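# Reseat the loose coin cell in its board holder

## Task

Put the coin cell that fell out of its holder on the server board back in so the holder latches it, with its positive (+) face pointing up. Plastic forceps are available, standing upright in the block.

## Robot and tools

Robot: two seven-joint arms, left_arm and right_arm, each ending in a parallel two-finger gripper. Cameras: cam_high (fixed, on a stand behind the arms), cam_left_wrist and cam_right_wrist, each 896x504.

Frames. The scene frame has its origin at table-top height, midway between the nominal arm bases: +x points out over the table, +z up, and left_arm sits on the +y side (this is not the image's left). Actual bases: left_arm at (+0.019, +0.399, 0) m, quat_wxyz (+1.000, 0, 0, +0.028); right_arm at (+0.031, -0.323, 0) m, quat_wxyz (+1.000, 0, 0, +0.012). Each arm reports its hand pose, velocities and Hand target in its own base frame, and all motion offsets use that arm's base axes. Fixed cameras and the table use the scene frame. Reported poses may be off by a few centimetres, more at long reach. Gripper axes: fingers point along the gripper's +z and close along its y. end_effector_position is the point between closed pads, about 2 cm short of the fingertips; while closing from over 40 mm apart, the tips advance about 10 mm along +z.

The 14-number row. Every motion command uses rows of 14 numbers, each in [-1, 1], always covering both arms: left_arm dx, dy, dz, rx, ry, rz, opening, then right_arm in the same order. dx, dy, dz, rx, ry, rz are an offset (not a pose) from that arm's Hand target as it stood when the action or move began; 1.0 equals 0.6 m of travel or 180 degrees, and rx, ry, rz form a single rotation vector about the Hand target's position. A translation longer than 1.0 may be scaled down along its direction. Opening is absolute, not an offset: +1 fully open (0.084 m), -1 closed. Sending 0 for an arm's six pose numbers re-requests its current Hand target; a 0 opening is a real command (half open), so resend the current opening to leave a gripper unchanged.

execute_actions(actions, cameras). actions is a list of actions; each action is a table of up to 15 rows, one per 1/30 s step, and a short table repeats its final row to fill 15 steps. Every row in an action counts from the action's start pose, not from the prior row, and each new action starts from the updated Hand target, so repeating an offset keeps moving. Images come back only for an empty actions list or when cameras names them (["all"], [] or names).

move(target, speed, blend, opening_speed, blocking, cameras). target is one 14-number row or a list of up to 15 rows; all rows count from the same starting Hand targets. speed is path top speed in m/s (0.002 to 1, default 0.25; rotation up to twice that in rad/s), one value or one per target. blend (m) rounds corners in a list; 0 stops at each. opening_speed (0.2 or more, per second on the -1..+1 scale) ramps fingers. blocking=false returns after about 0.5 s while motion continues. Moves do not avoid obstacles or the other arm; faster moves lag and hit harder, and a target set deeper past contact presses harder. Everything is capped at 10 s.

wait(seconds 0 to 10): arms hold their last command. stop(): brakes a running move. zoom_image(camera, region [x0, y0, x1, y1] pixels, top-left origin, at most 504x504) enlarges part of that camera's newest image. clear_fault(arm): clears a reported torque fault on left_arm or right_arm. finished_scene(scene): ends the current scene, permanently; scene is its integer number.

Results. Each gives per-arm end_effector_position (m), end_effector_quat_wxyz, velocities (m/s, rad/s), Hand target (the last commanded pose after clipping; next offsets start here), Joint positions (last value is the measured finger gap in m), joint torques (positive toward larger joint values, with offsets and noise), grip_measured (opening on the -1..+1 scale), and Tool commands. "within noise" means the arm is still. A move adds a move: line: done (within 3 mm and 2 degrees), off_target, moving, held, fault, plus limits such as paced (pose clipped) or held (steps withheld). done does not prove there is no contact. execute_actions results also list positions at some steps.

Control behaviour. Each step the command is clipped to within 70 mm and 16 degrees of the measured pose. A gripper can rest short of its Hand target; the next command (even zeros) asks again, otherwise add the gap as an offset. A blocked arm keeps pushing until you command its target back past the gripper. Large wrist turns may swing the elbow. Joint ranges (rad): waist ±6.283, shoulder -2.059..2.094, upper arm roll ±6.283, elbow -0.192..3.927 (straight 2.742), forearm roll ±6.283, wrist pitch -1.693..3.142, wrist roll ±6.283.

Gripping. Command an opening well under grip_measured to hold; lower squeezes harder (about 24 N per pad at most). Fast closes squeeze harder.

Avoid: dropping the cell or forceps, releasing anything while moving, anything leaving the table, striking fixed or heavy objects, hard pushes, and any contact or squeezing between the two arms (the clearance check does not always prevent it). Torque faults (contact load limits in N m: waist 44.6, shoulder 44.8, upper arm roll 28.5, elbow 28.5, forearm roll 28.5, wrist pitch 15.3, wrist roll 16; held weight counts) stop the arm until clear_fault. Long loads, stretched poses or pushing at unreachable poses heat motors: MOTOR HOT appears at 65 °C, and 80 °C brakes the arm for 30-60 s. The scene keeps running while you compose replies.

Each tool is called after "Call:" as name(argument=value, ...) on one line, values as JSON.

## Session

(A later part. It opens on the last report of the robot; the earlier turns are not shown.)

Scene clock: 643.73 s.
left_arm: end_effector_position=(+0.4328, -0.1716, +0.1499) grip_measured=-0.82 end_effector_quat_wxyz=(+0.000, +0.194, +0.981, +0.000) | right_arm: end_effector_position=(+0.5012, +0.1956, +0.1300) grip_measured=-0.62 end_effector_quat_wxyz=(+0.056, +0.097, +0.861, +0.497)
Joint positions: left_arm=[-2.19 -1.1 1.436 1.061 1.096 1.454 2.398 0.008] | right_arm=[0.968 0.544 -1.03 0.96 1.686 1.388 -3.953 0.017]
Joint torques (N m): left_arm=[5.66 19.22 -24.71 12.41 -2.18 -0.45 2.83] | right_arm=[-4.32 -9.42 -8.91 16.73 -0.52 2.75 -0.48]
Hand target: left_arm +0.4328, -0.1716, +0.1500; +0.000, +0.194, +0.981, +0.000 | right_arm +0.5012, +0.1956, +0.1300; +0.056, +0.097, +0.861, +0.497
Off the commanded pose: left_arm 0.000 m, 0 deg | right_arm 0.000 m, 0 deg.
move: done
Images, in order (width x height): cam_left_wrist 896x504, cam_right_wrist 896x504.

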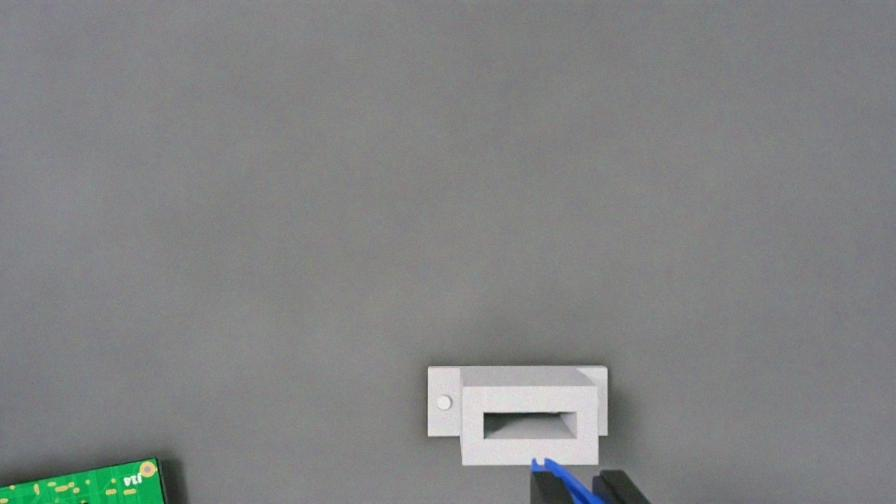

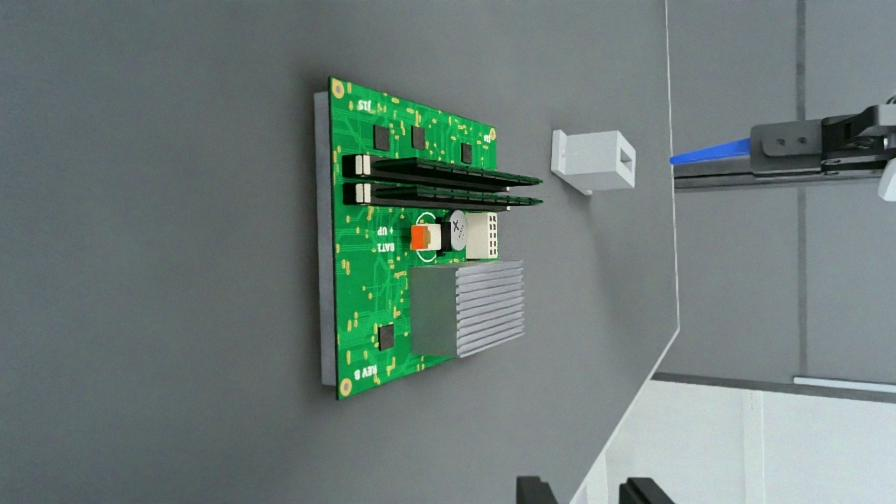

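Call:
move(target=[0.0085,-0.3575,-0.025,0,0,0.8472,-0.585,0,0,0,0,0,0,-0.6], speed=0.9, cameras=["cam_left_wrist","cam_right_wrist"])

Call:
zoom_image(camera="cam_left_wrist", region=[460, 350, 640, 504])

Scene clock: 693.10 s.
left_arm: end_effector_position=(+0.4379, -0.3861, +0.1350) grip_measured=-0.60 end_effector_quat_wxyz=(+0.000, +0.907, -0.421, +0.000) | right_arm: end_effector_position=(+0.5012, +0.1956, +0.1300) grip_measured=-0.62 end_effector_quat_wxyz=(+0.056, +0.097, +0.861, +0.497)
Joint positions: left_arm=[-2.998 -0.856 1.949 1.517 0.831 1.251 -0.344 0.017] | right_arm=[0.968 0.544 -1.03 0.96 1.686 1.388 -3.953 0.017]
Joint torques (N m): left_arm=[-4.03 27.78 -14.06 17.66 -2.42 -0.32 -2.72] | right_arm=[-4.69 -9.5 -9.14 16.67 -0.32 2.83 -0.48]
Hand target: left_arm +0.4379, -0.3861, +0.1350; +0.000, +0.907, -0.421, +0.000 | right_arm +0.5012, +0.1956, +0.1300; +0.056, +0.097, +0.861, +0.497
Off the commanded pose: left_arm 0.000 m, 0 deg | right_arm 0.000 m, 0 deg.
move: done; limits=paced
Images, in order (width x height): cam_left_wrist 896x504, cam_right_wrist 896x504.

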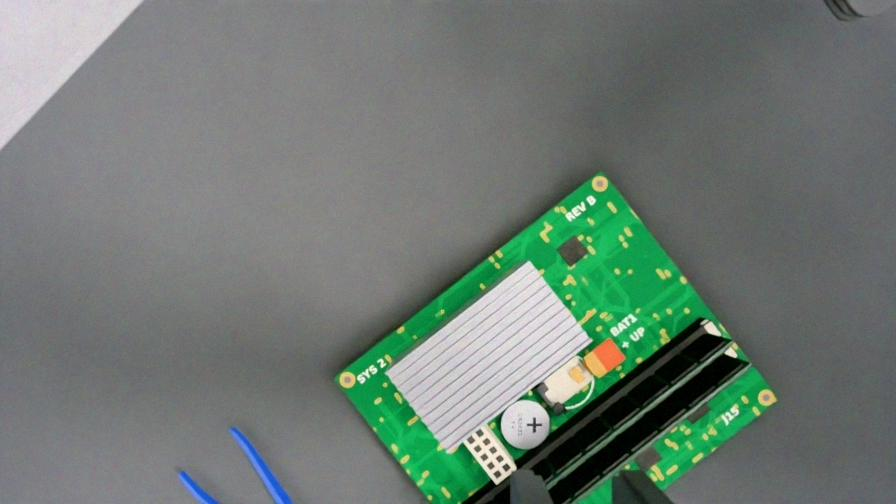

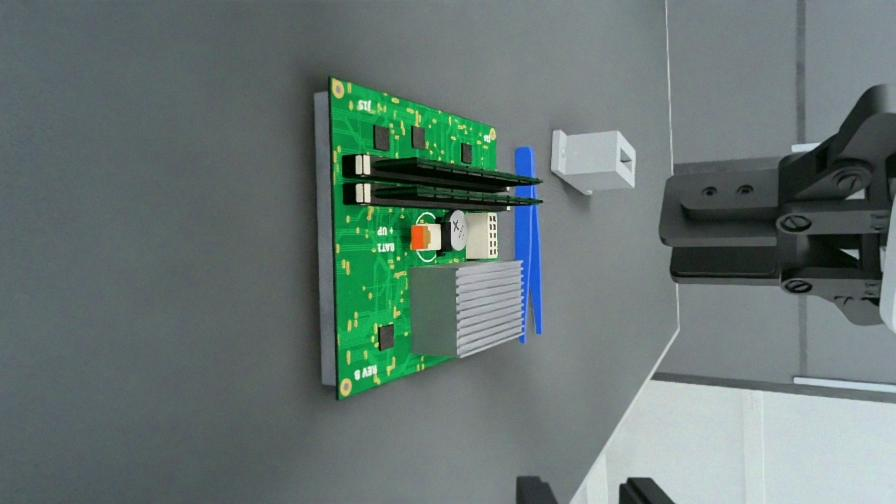

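Scaled by 2.800 from the camera's 896x504 image, which has a finer 1280x720 frame.

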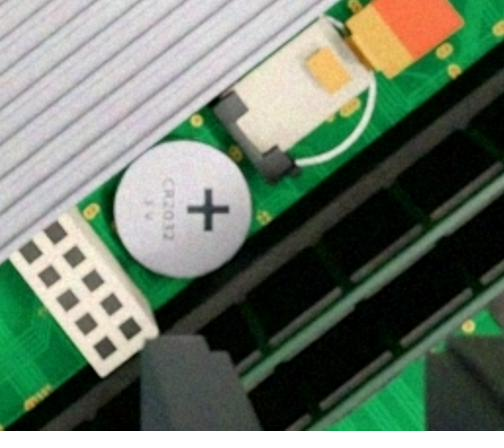

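Call:
move(target=[-0.0048,0.1968,0.025,0,0,-0.7872,-0.3,0,0,0,0,0,0,-0.6], speed=1.0, cameras=["cam_left_wrist","cam_high"])

Scene clock: 761.43 s.
left_arm: end_effector_position=(+0.4350, -0.2680, +0.1500) grip_measured=-0.32 end_effector_quat_wxyz=(+0.000, +0.100, +0.995, +0.000) | right_arm: end_effector_position=(+0.5012, +0.1956, +0.1300) grip_measured=-0.62 end_effector_quat_wxyz=(+0.056, +0.097, +0.861, +0.497)
Joint positions: left_arm=[-2.507 -1.049 1.546 1.234 1.068 1.425 2.1 0.03] | right_arm=[0.968 0.544 -1.03 0.96 1.686 1.388 -3.953 0.017]
Joint torques (N m): left_arm=[-3.7 12.21 -20.82 13.14 -2.66 -0.16 2.79] | right_arm=[-4.7 -9.52 -9.07 16.51 -0.28 2.78 -0.39]
Hand target: left_arm +0.4351, -0.2680, +0.1500; +0.000, +0.100, +0.995, +0.000 | right_arm +0.5012, +0.1956, +0.1300; +0.056, +0.097, +0.861, +0.497
Off the commanded pose: left_arm 0.000 m, 0 deg | right_arm 0.000 m, 0 deg.
move: done; limits=paced
Images, in order (width x height): cam_high 896x504, cam_left_wrist 896x504.

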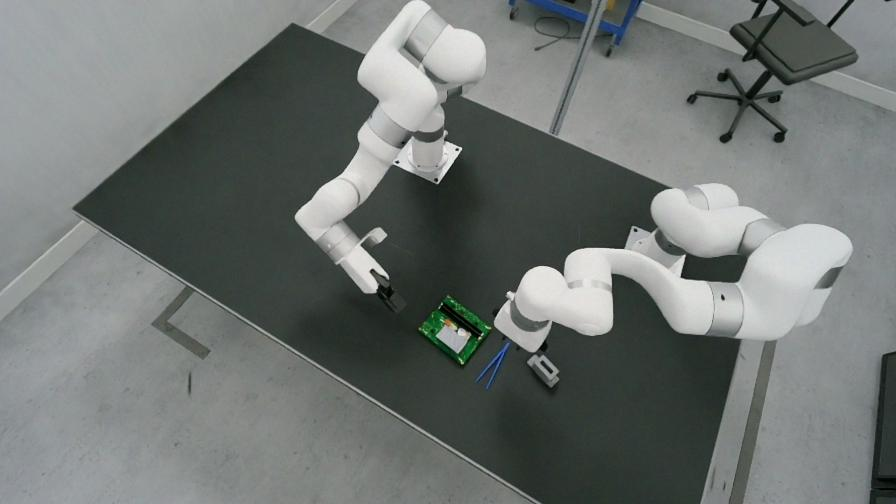

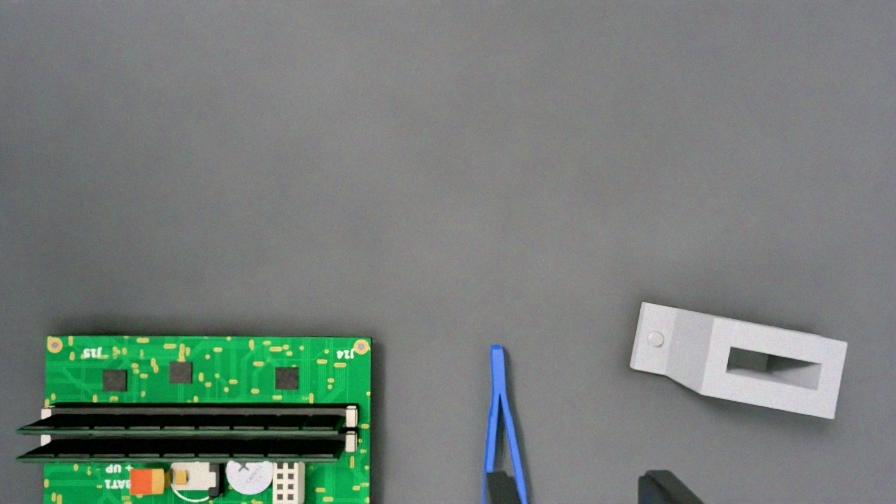

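Call:
move(target=[0.0042,-0.0143,-0.15,0,0,0.0167,-0.3,0,0,0,0,0,0,-0.6], speed=0.3, cameras=["cam_left_wrist","cam_right_wrist"])

Scene clock: 779.43 s.
left_arm: end_effector_position=(+0.4376, -0.2765, +0.0601) grip_measured=-0.32 end_effector_quat_wxyz=(+0.000, +0.074, +0.997, +0.000) | right_arm: end_effector_position=(+0.5012, +0.1956, +0.1300) grip_measured=-0.62 end_effector_quat_wxyz=(+0.056, +0.097, +0.861, +0.497)
Joint positions: left_arm=[-2.577 -1.139 1.725 1.196 1.211 1.284 1.995 0.03] | right_arm=[0.968 0.544 -1.03 0.96 1.686 1.388 -3.953 0.017]
Joint torques (N m): left_arm=[-4.11 14.36 -18.53 10.83 2.69 -3.15 -2.81] | right_arm=[-4.5 -9.55 -9.06 16.53 -0.48 2.76 -0.49]
Hand target: left_arm +0.4376, -0.2766, +0.0600; +0.000, +0.074, +0.997, +0.000 | right_arm +0.5012, +0.1956, +0.1300; +0.056, +0.097, +0.861, +0.497
Off the commanded pose: left_arm 0.000 m, 0 deg | right_arm 0.000 m, 0 deg.
move: done
Images, in order (width x height): cam_left_wrist 896x504, cam_right_wrist 896x504.

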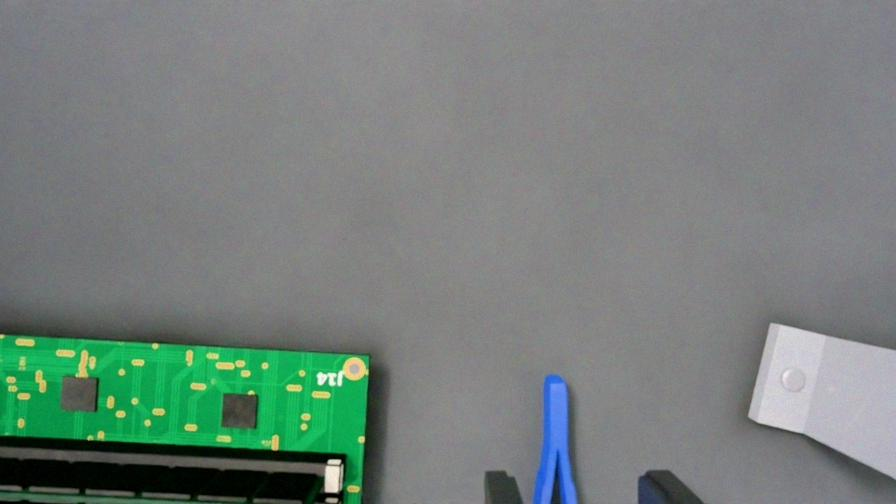

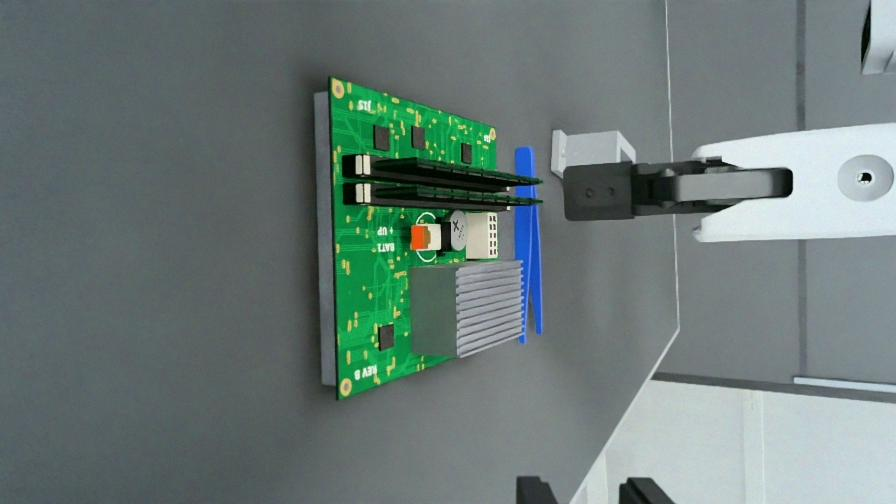

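Call:
move(target=[0,0,-0.0417,0,0,0,-0.3,0,0,0,0,0,0,-0.6], speed=0.15, cameras=["cam_left_wrist","cam_right_wrist"])

Call:
zoom_image(camera="cam_right_wrist", region=[480, 100, 640, 260])

Scene clock: 797.13 s.
left_arm: end_effector_position=(+0.4375, -0.2766, +0.0351) grip_measured=-0.32 end_effector_quat_wxyz=(+0.000, +0.074, +0.997, +0.000) | right_arm: end_effector_position=(+0.5012, +0.1956, +0.1300) grip_measured=-0.62 end_effector_quat_wxyz=(+0.056, +0.097, +0.861, +0.497)
Joint positions: left_arm=[-2.593 -1.168 1.773 1.191 1.254 1.249 1.982 0.03] | right_arm=[0.968 0.544 -1.03 0.96 1.686 1.388 -3.953 0.017]
Joint torques (N m): left_arm=[-4.61 14.95 -18.64 10.12 3.06 -3.16 -2.8] | right_arm=[-4.53 -9.5 -9.16 16.51 -0.28 2.71 -0.47]
Hand target: left_arm +0.4376, -0.2766, +0.0350; +0.000, +0.074, +0.997, +0.000 | right_arm +0.5012, +0.1956, +0.1300; +0.056, +0.097, +0.861, +0.497
Off the commanded pose: left_arm 0.000 m, 0 deg | right_arm 0.000 m, 0 deg.
move: done
Images, in order (width x height): cam_left_wrist 896x504, cam_right_wrist 896x504.

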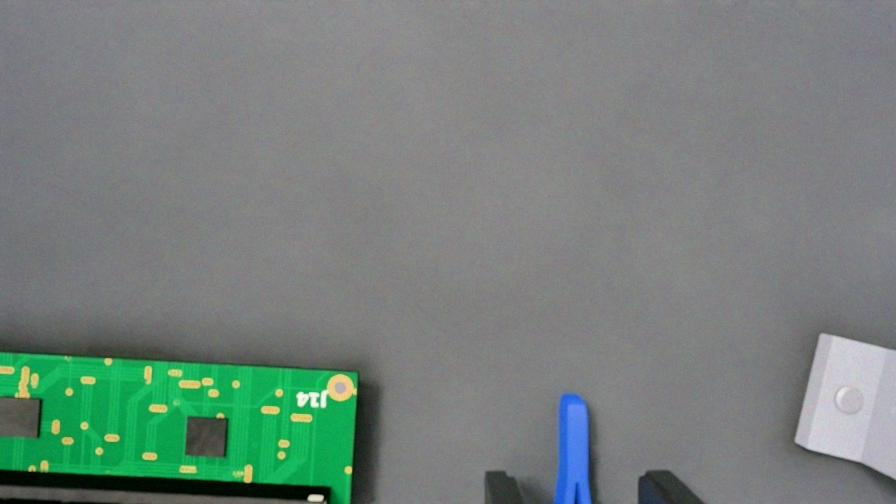

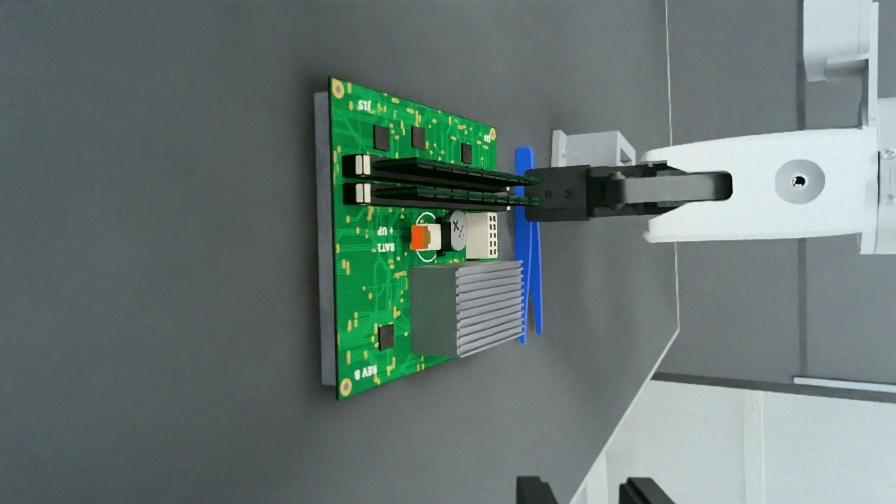

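Scaled by 3.150 from the camera's 896x504 image, which has a finer 1280x720 frame.

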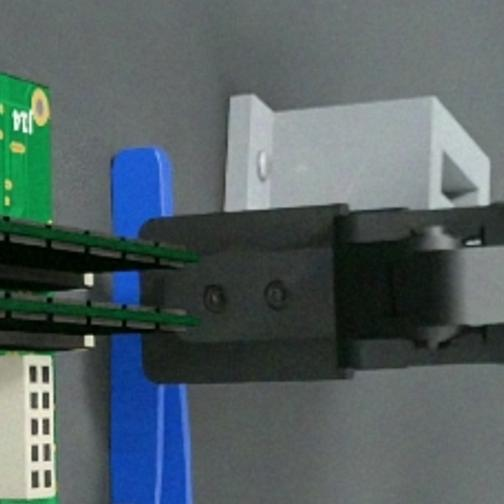

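Call:
move(target=[[0,0,-0.0173,0,0,0,-0.3,0,0,0,0,0,0,-0.6],[0,0,-0.0173,0,0,0,-1,0,0,0,0,0,0,-0.6]], speed=0.06, cameras=["cam_left_wrist","cam_right_wrist"])

Scene clock: 821.80 s.
left_arm: end_effector_position=(+0.4376, -0.2766, +0.0246) grip_measured=-0.88 end_effector_quat_wxyz=(+0.000, +0.074, +0.997, +0.000) | right_arm: end_effector_position=(+0.5012, +0.1956, +0.1300) grip_measured=-0.62 end_effector_quat_wxyz=(+0.056, +0.097, +0.861, +0.497)
Joint positions: left_arm=[-2.601 -1.18 1.793 1.191 1.273 1.234 1.977 0.005] | right_arm=[0.968 0.544 -1.03 0.96 1.686 1.388 -3.953 0.017]
Joint torques (N m): left_arm=[-4.3 14.85 -18.91 9.79 2.89 -3.16 -2.82] | right_arm=[-4.32 -9.43 -9.21 16.43 -0.25 2.75 -0.37]
Hand target: left_arm +0.4376, -0.2766, +0.0246; +0.000, +0.074, +0.997, +0.000 | right_arm +0.5012, +0.1956, +0.1300; +0.056, +0.097, +0.861, +0.497
Off the commanded pose: left_arm 0.000 m, 0 deg | right_arm 0.000 m, 0 deg.
move: done
Images, in order (width x height): cam_left_wrist 896x504, cam_right_wrist 896x504.

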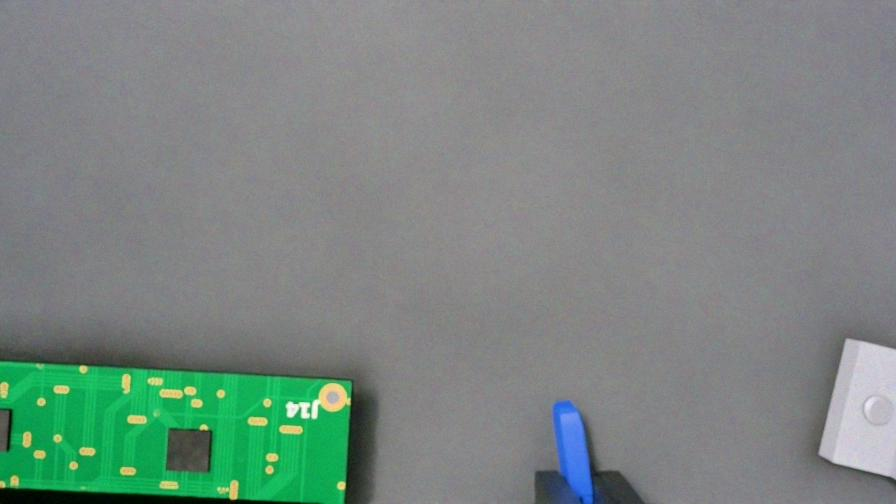

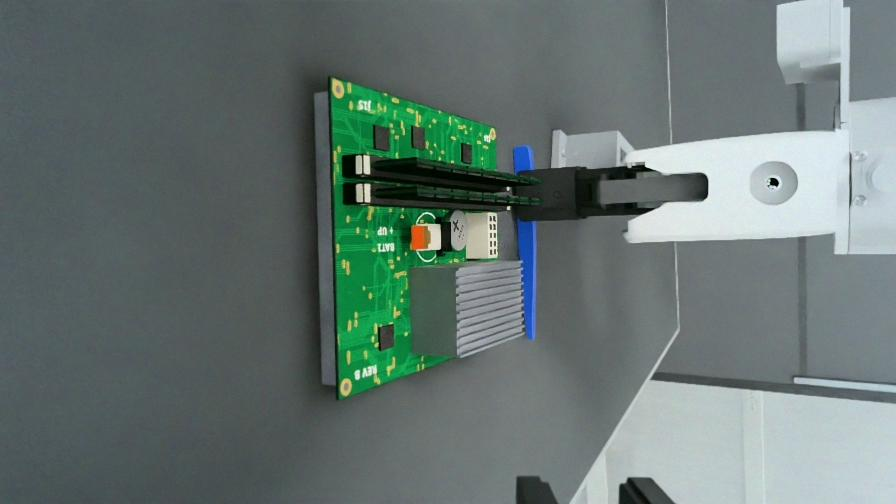

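Call:
move(target=[[0,0,0.16,0,0,0,-1,0,0,0,0,0,0,-0.6],[-0.0293,0.161,0.3257,0,0,0.9233,-1,0,0,0,0,0,0,-0.6]], speed=[0.15,0.6], blend=[0.02,0], cameras=["cam_left_wrist","cam_right_wrist"])

Scene clock: 837.07 s.
left_arm: end_effector_position=(+0.4200, -0.1800, +0.2200) grip_measured=-0.88 end_effector_quat_wxyz=(+0.000, +0.981, -0.194, +0.000) | right_arm: end_effector_position=(+0.5012, +0.1956, +0.1300) grip_measured=-0.62 end_effector_quat_wxyz=(+0.056, +0.097, +0.861, +0.497)
Joint positions: left_arm=[-2.017 -0.531 1.411 1.082 0.558 1.231 -0.446 0.005] | right_arm=[0.968 0.544 -1.03 0.96 1.686 1.388 -3.953 0.017]
Joint torques (N m): left_arm=[4.81 11.24 -16.09 16.17 0.57 -3.12 -2.94] | right_arm=[-4.45 -9.52 -9.45 16.5 -0.08 2.71 -0.36]
Hand target: left_arm +0.4200, -0.1800, +0.2200; +0.000, +0.981, -0.194, +0.000 | right_arm +0.5012, +0.1956, +0.1300; +0.056, +0.097, +0.861, +0.497
Off the commanded pose: left_arm 0.000 m, 0 deg | right_arm 0.000 m, 0 deg.
move: done
Images, in order (width x height): cam_left_wrist 896x504, cam_right_wrist 896x504.

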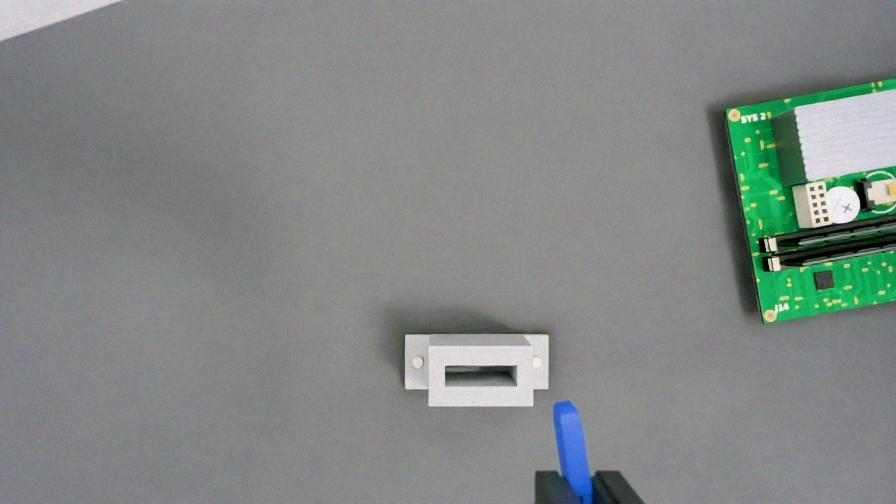

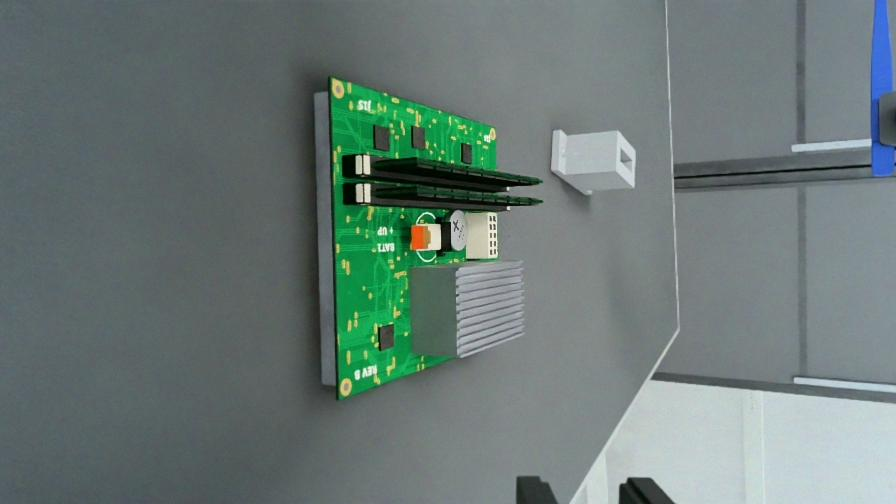

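Call:
move(target=[-0.0055,0.025,-0.0167,-0.1594,-0.4742,-0.0323,-1,0,0,0,0,0,0,-0.6], speed=0.4, cameras=["cam_left_wrist","cam_right_wrist","cam_high"])

Scene clock: 853.57 s.
left_arm: end_effector_position=(+0.4167, -0.1650, +0.2100) grip_measured=-0.88 end_effector_quat_wxyz=(+0.091, +0.684, -0.182, +0.701) | right_arm: end_effector_position=(+0.5012, +0.1956, +0.1300) grip_measured=-0.62 end_effector_quat_wxyz=(+0.056, +0.097, +0.861, +0.497)
Joint positions: left_arm=[-1.541 -1.033 1.571 0.232 3.393 0.987 -2.08 0.005] | right_arm=[0.968 0.544 -1.03 0.96 1.686 1.388 -3.953 0.017]
Joint torques (N m): left_arm=[-3.48 10.65 -8.68 8.15 3.76 2.77 -2.82] | right_arm=[-4.52 -9.84 -9.28 16.28 -0.1 2.66 -0.44]
Hand target: left_arm +0.4167, -0.1650, +0.2100; +0.091, +0.684, -0.182, +0.701 | right_arm +0.5012, +0.1956, +0.1300; +0.056, +0.097, +0.861, +0.497
Off the commanded pose: left_arm 0.000 m, 0 deg | right_arm 0.000 m, 0 deg.
move: done; limits=paced

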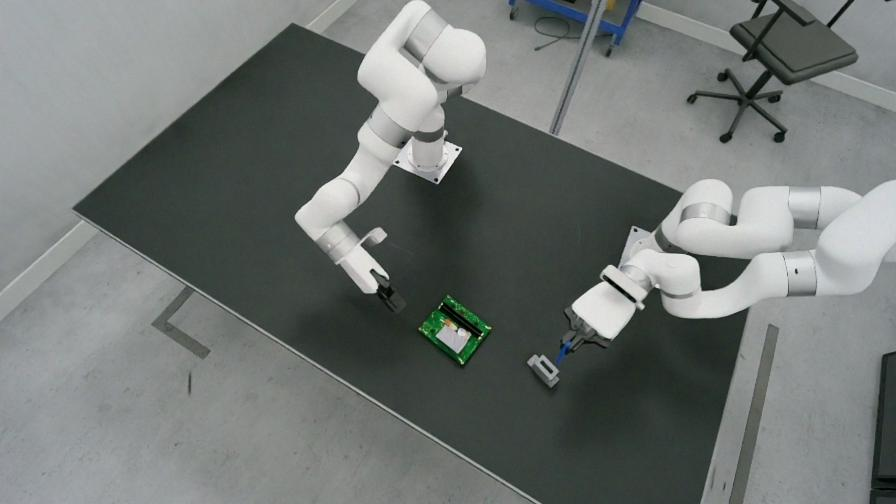

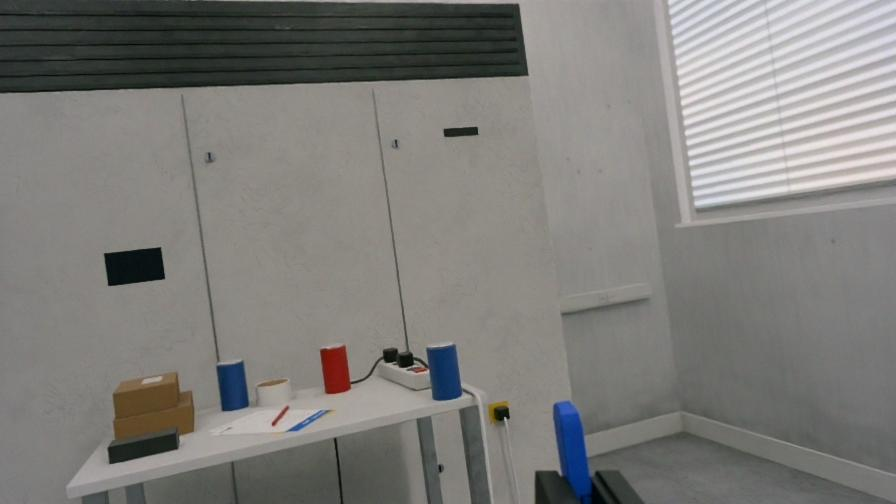

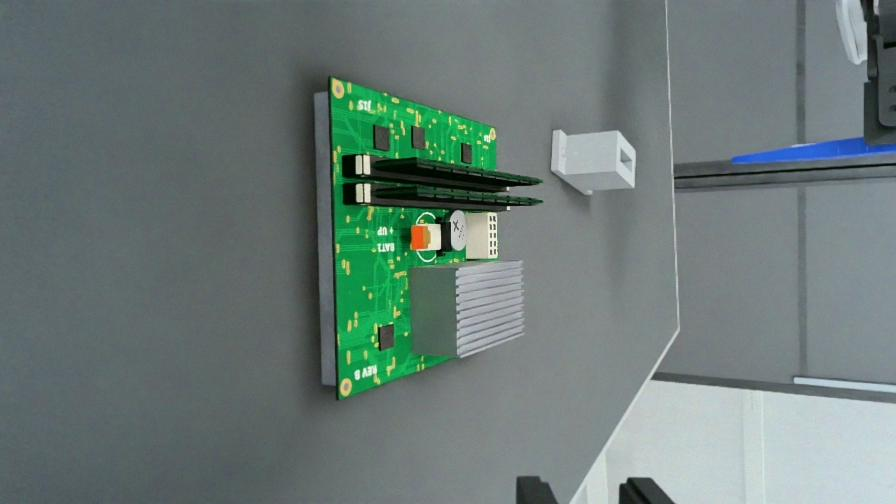

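Call:
move(target=[0,0,-0.11,0,0,0,-1,0,0,0,0,0,0,-0.6], speed=0.3, cameras=["cam_right_wrist"])

Call:
zoom_image(camera="cam_right_wrist", region=[540, 100, 700, 230])

Scene clock: 860.60 s.
left_arm: end_effector_position=(+0.4167, -0.1649, +0.1440) grip_measured=-0.88 end_effector_quat_wxyz=(+0.091, +0.684, -0.182, +0.701) | right_arm: end_effector_position=(+0.5012, +0.1956, +0.1300) grip_measured=-0.62 end_effector_quat_wxyz=(+0.056, +0.097, +0.861, +0.497)
Joint positions: left_arm=[-1.781 -1.006 1.931 0.271 3.633 1.177 -2.141 0.005] | right_arm=[0.968 0.544 -1.03 0.96 1.686 1.388 -3.953 0.017]
Joint torques (N m): left_arm=[-4.44 3.68 -9.73 3.39 4.2 2.87 2.49] | right_arm=[-4.67 -9.78 -9.36 16.32 -0.07 2.62 -0.33]
Hand target: left_arm +0.4167, -0.1650, +0.1440; +0.091, +0.684, -0.182, +0.701 | right_arm +0.5012, +0.1956, +0.1300; +0.056, +0.097, +0.861, +0.497
Off the commanded pose: left_arm 0.000 m, 0 deg | right_arm 0.000 m, 0 deg.
move: done
Images, in order (width x height): cam_right_wrist 896x504.

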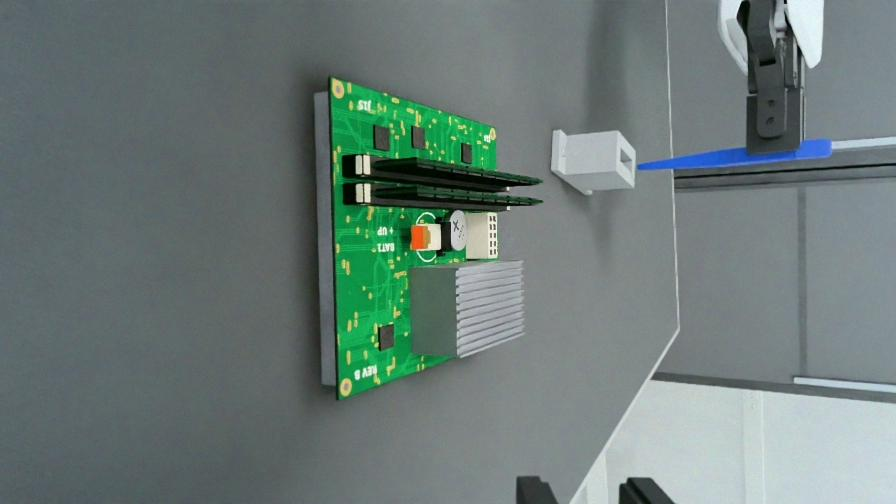

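Scaled by 3.150 from the camera's 896x504 image, which has a finer 1280x720 frame.

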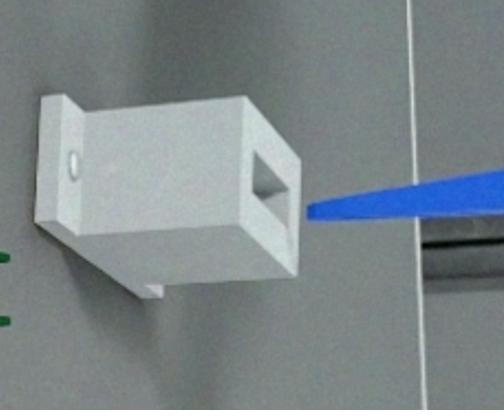

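Call:
move(target=[-0.0088,0.0023,0,0,0,0,-1,0,0,0,0,0,0,-0.6], speed=0.2, cameras=["cam_high","cam_right_wrist"])

Call:
zoom_image(camera="cam_high", region=[500, 310, 630, 410])

Call:
zoom_image(camera="cam_right_wrist", region=[580, 120, 680, 200])

Scene clock: 877.17 s.
left_arm: end_effector_position=(+0.4115, -0.1636, +0.1440) grip_measured=-0.88 end_effector_quat_wxyz=(+0.091, +0.684, -0.182, +0.701) | right_arm: end_effector_position=(+0.5012, +0.1956, +0.1300) grip_measured=-0.62 end_effector_quat_wxyz=(+0.056, +0.097, +0.861, +0.497)
Joint positions: left_arm=[-1.765 -1.002 1.932 0.254 3.642 1.181 -2.141 0.005] | right_arm=[0.968 0.544 -1.03 0.96 1.686 1.388 -3.953 0.017]
Joint torques (N m): left_arm=[5.63 13.16 -9.26 -1.65 3.98 2.79 -2.2] | right_arm=[-4.56 -9.93 -9.3 16.28 -0.01 2.7 -0.25]
Hand target: left_arm +0.4114, -0.1636, +0.1440; +0.091, +0.684, -0.182, +0.701 | right_arm +0.5012, +0.1956, +0.1300; +0.056, +0.097, +0.861, +0.497
Off the commanded pose: left_arm 0.000 m, 0 deg | right_arm 0.000 m, 0 deg.
move: done
Images, in order (width x height): cam_high 896x504, cam_right_wrist 896x504.

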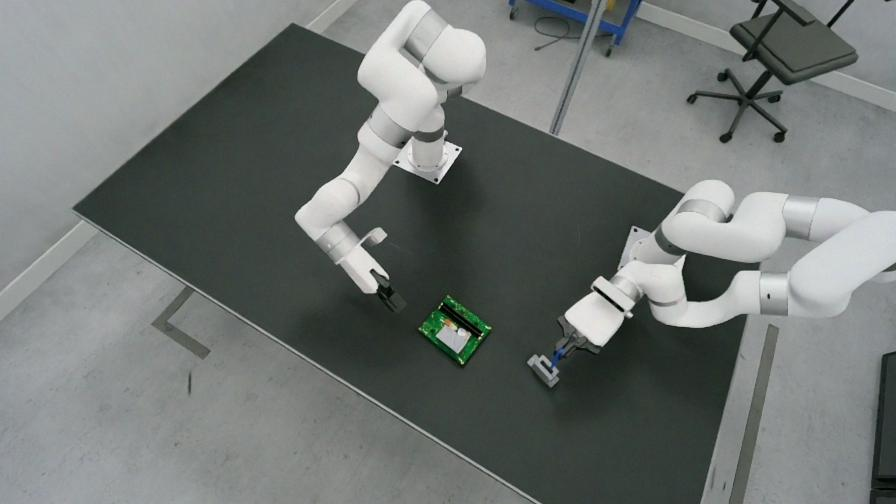

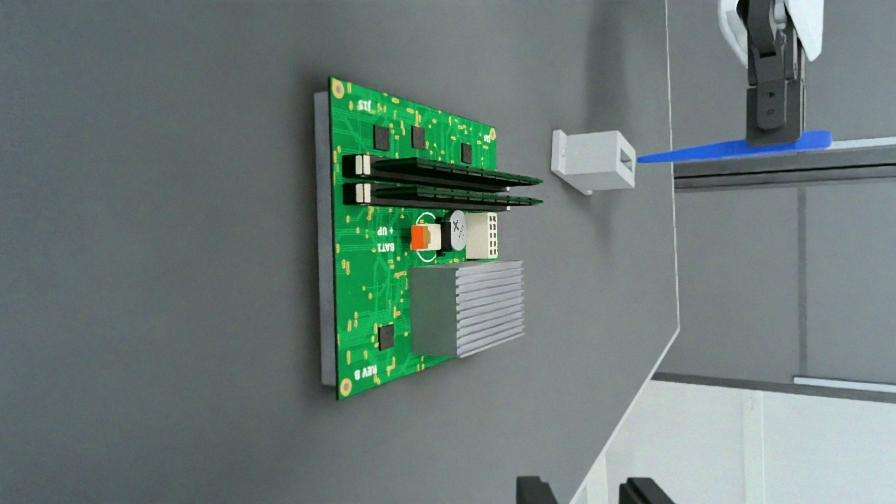

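Scaled by 3.877 from the camera's 896x504 image, which has a finer 1280x720 frame.

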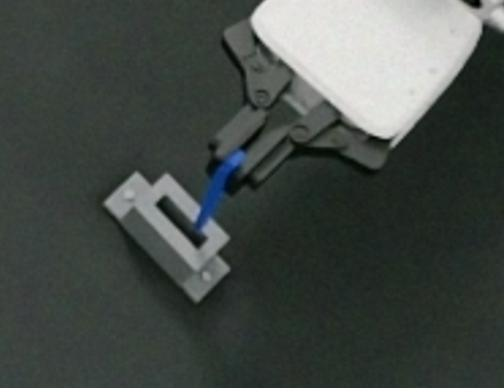

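Scaled by 5.040 from the camera's 896x504 image, which has a finer 1280x720 frame.

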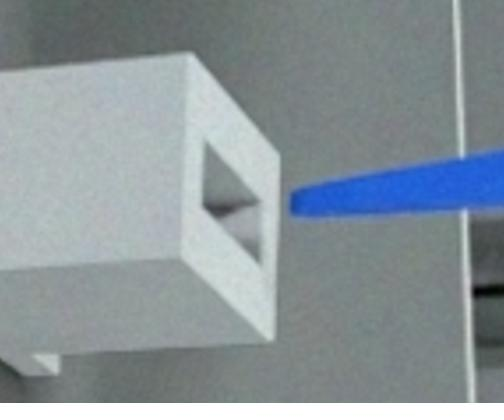

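Call:
move(target=[-0.0045,-0.0108,-0.0367,0,0,0,-1,0,0,0,0,0,0,-0.6], speed=0.08, cameras=["cam_high","cam_right_wrist"])

Call:
zoom_image(camera="cam_high", region=[510, 325, 590, 395])

Call:
zoom_image(camera="cam_right_wrist", region=[580, 120, 680, 200])

Scene clock: 891.73 s.
left_arm: end_effector_position=(+0.4087, -0.1700, +0.1220) grip_measured=-0.88 end_effector_quat_wxyz=(+0.091, +0.684, -0.182, +0.701) | right_arm: end_effector_position=(+0.5012, +0.1956, +0.1300) grip_measured=-0.62 end_effector_quat_wxyz=(+0.056, +0.097, +0.861, +0.497)
Joint positions: left_arm=[-1.871 -1.041 2.059 0.279 3.704 1.255 -2.12 0.005] | right_arm=[0.968 0.544 -1.03 0.96 1.686 1.388 -3.953 0.017]
Joint torques (N m): left_arm=[-4.8 4.54 -9.29 1.14 4.18 2.64 2.82] | right_arm=[-4.4 -10.04 -9.5 16.29 0.03 2.73 -0.45]
Motor temperatures (°C): left_arm=[35 34 42 38 30 37 36] | right_arm=[30 33 35 41 31 36 37]
Hand target: left_arm +0.4087, -0.1701, +0.1220; +0.091, +0.684, -0.182, +0.701 | right_arm +0.5012, +0.1956, +0.1300; +0.056, +0.097, +0.861, +0.497
Off the commanded pose: left_arm 0.000 m, 0 deg | right_arm 0.000 m, 0 deg.
move: done
Images, in order (width x height): cam_high 896x504, cam_right_wrist 896x504.

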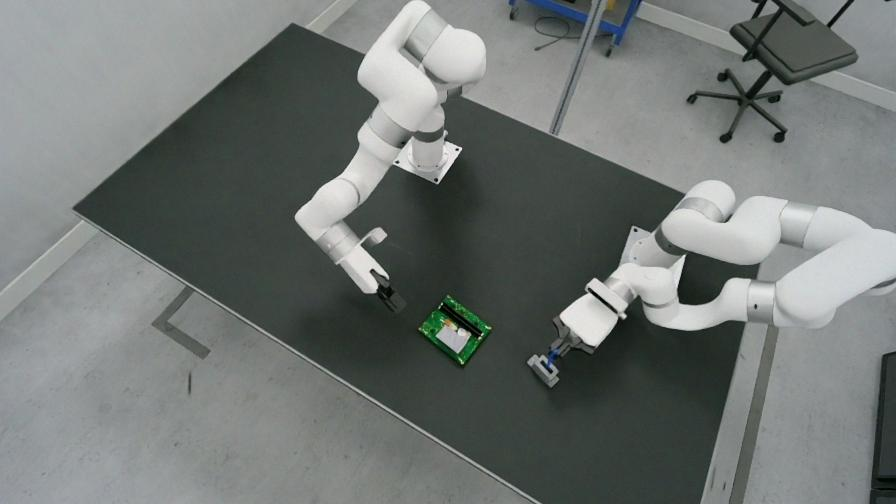

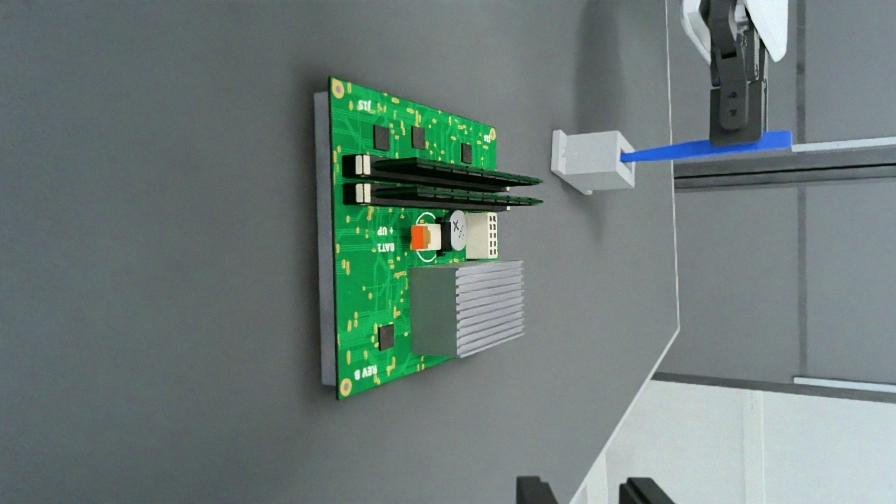

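Scaled by 6.300 from the camera's 896x504 image, which has a finer 1280x720 frame.

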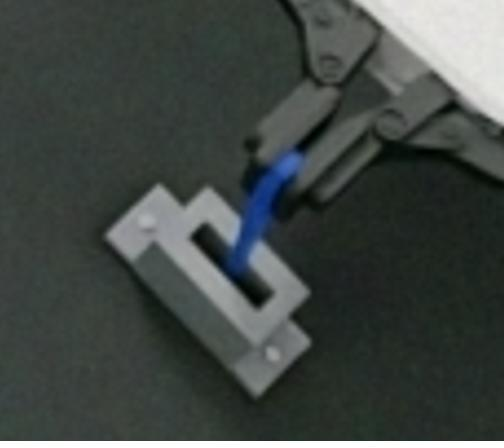

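Scaled by 5.040 from the camera's 896x504 image, which has a finer 1280x720 frame.

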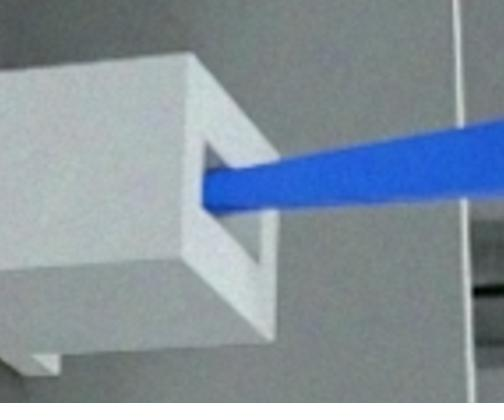

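Call:
move(target=[0,0,-0.038,0,0,0,-1,0,0,0,0,0,0,-0.6], speed=0.05, cameras=["cam_right_wrist"])

Call:
zoom_image(camera="cam_right_wrist", region=[560, 80, 800, 230])

Scene clock: 899.37 s.
left_arm: end_effector_position=(+0.4087, -0.1701, +0.0992) grip_measured=-0.88 end_effector_quat_wxyz=(+0.091, +0.684, -0.182, +0.701) | right_arm: end_effector_position=(+0.5012, +0.1956, +0.1300) grip_measured=-0.62 end_effector_quat_wxyz=(+0.056, +0.097, +0.861, +0.497)
Joint positions: left_arm=[-1.945 -1.083 2.172 0.317 3.776 1.299 -2.114 0.005] | right_arm=[0.968 0.544 -1.03 0.96 1.686 1.388 -3.953 0.017]
Joint torques (N m): left_arm=[-4.55 5.98 -6.9 -1.35 3.1 2.22 2.83] | right_arm=[-4.45 -9.74 -9.47 16.2 0.01 2.62 -0.38]
Hand target: left_arm +0.4087, -0.1701, +0.0992; +0.091, +0.684, -0.182, +0.701 | right_arm +0.5012, +0.1956, +0.1300; +0.056, +0.097, +0.861, +0.497
Off the commanded pose: left_arm 0.000 m, 0 deg | right_arm 0.000 m, 0 deg.
move: done
Images, in order (width x height): cam_right_wrist 896x504.

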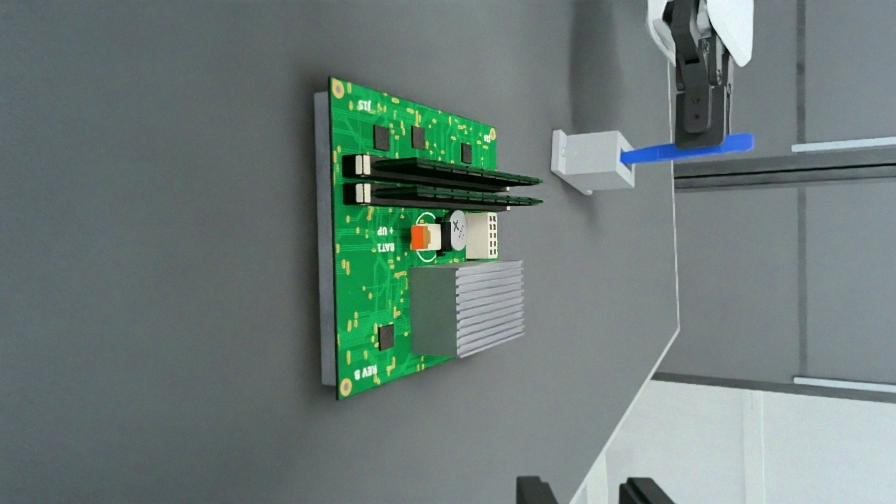

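Scaled by 2.100 from the camera's 896x504 image, which has a finer 1280x720 frame.

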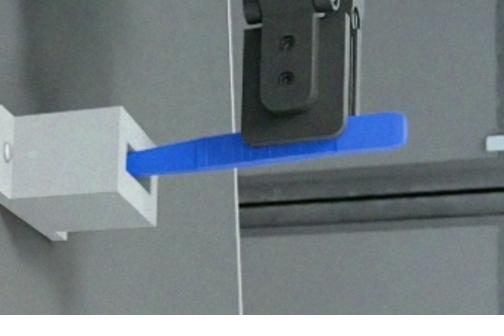

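Call:
move(target=[[0,0,0,0,0,0,-0.3,0,0,0,0,0,0,-0.6],[-0.0925,0.038,0,0,0,0,-0.3,0,0,0,0,0,0,-0.6],[-0.0925,0.038,0.2,0,0,0,-0.3,0,0,0,0,0,0,-0.6],[0.0403,-0.0025,0.2,0.1594,0.4742,0.0323,0.2,0,0,0,0,0,0,-0.6]], speed=[0.1,0.12,0.4,0.5], blend=[0,0.01,0.02,0], cameras=["cam_left_wrist","cam_right_wrist"])

Call:
zoom_image(camera="cam_left_wrist", region=[420, 320, 620, 504])

Scene clock: 912.30 s.
left_arm: end_effector_position=(+0.3605, -0.1512, +0.1012) grip_measured=-0.32 end_effector_quat_wxyz=(+0.091, +0.684, -0.181, +0.701) | right_arm: end_effector_position=(+0.5012, +0.1956, +0.1300) grip_measured=-0.62 end_effector_quat_wxyz=(+0.056, +0.097, +0.861, +0.497)
Joint positions: left_arm=[-1.836 -1.005 2.256 0.172 3.911 1.342 -2.132 0.03] | right_arm=[0.968 0.544 -1.03 0.96 1.686 1.388 -3.953 0.017]
Joint torques (N m): left_arm=[-4.12 4.6 -6.59 -2.69 4.55 2.76 2.67] | right_arm=[-4.41 -10.08 -9.5 16.23 0.25 2.73 -0.38]
Hand target: left_arm +0.3606, -0.1512, +0.1012; +0.091, +0.684, -0.181, +0.701 (not the last commanded pose) | right_arm +0.5012, +0.1956, +0.1300; +0.056, +0.097, +0.861, +0.497
Tool commands: left_gripper/opening=-0.3 right_gripper/opening=-0.6
Off the commanded pose: left_arm 0.140 m, 90 deg | right_arm 0.000 m, 0 deg.
move: held (left_arm; a check stopped the path); path passed 2 of 4 targets; target 4's new opening was not sent; limits=held
pose unreachable (left arm): on one or more control steps of this call, first in action 0 (counted from 0), this arm could not follow its commanded pose, so it was not sent that pose on those steps. It may still have moved: this result reports where it is.
cause: moving toward the commanded pose would bring two parts of the arm too close to each other (joints 3 (upper arm roll) to 5 (forearm roll) lie between them).
Images, in order (width x height): cam_left_wrist 896x504, cam_right_wrist 896x504.

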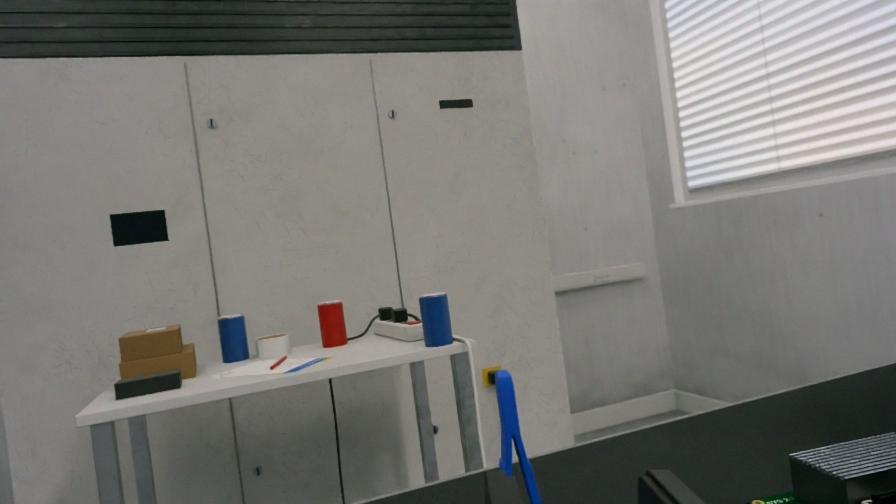

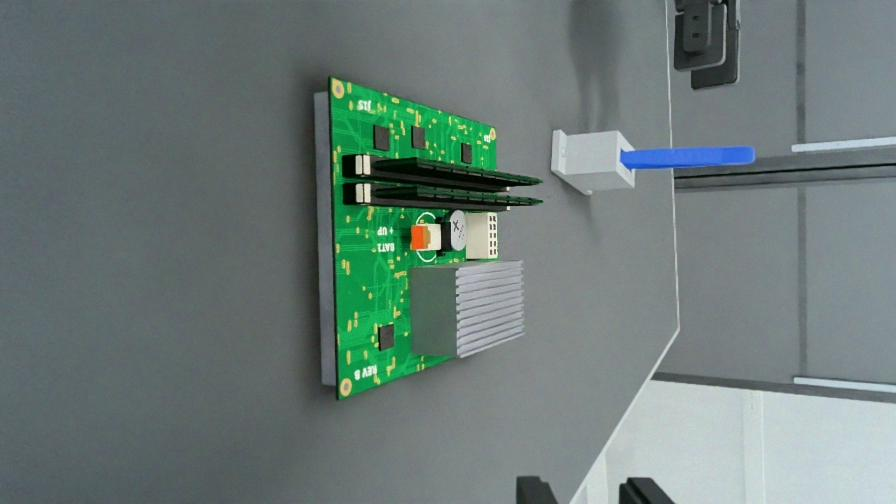

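Scaled by 2.520 from the camera's 896x504 image, which has a finer 1280x720 frame.

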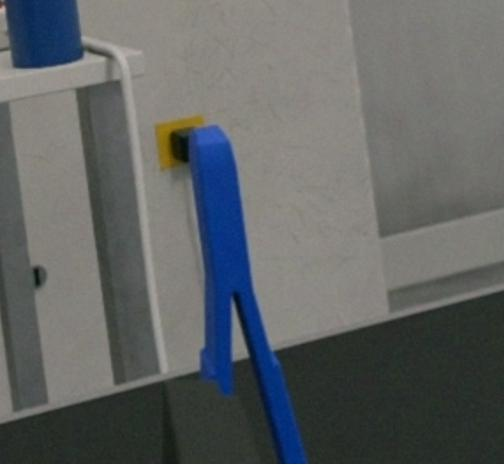

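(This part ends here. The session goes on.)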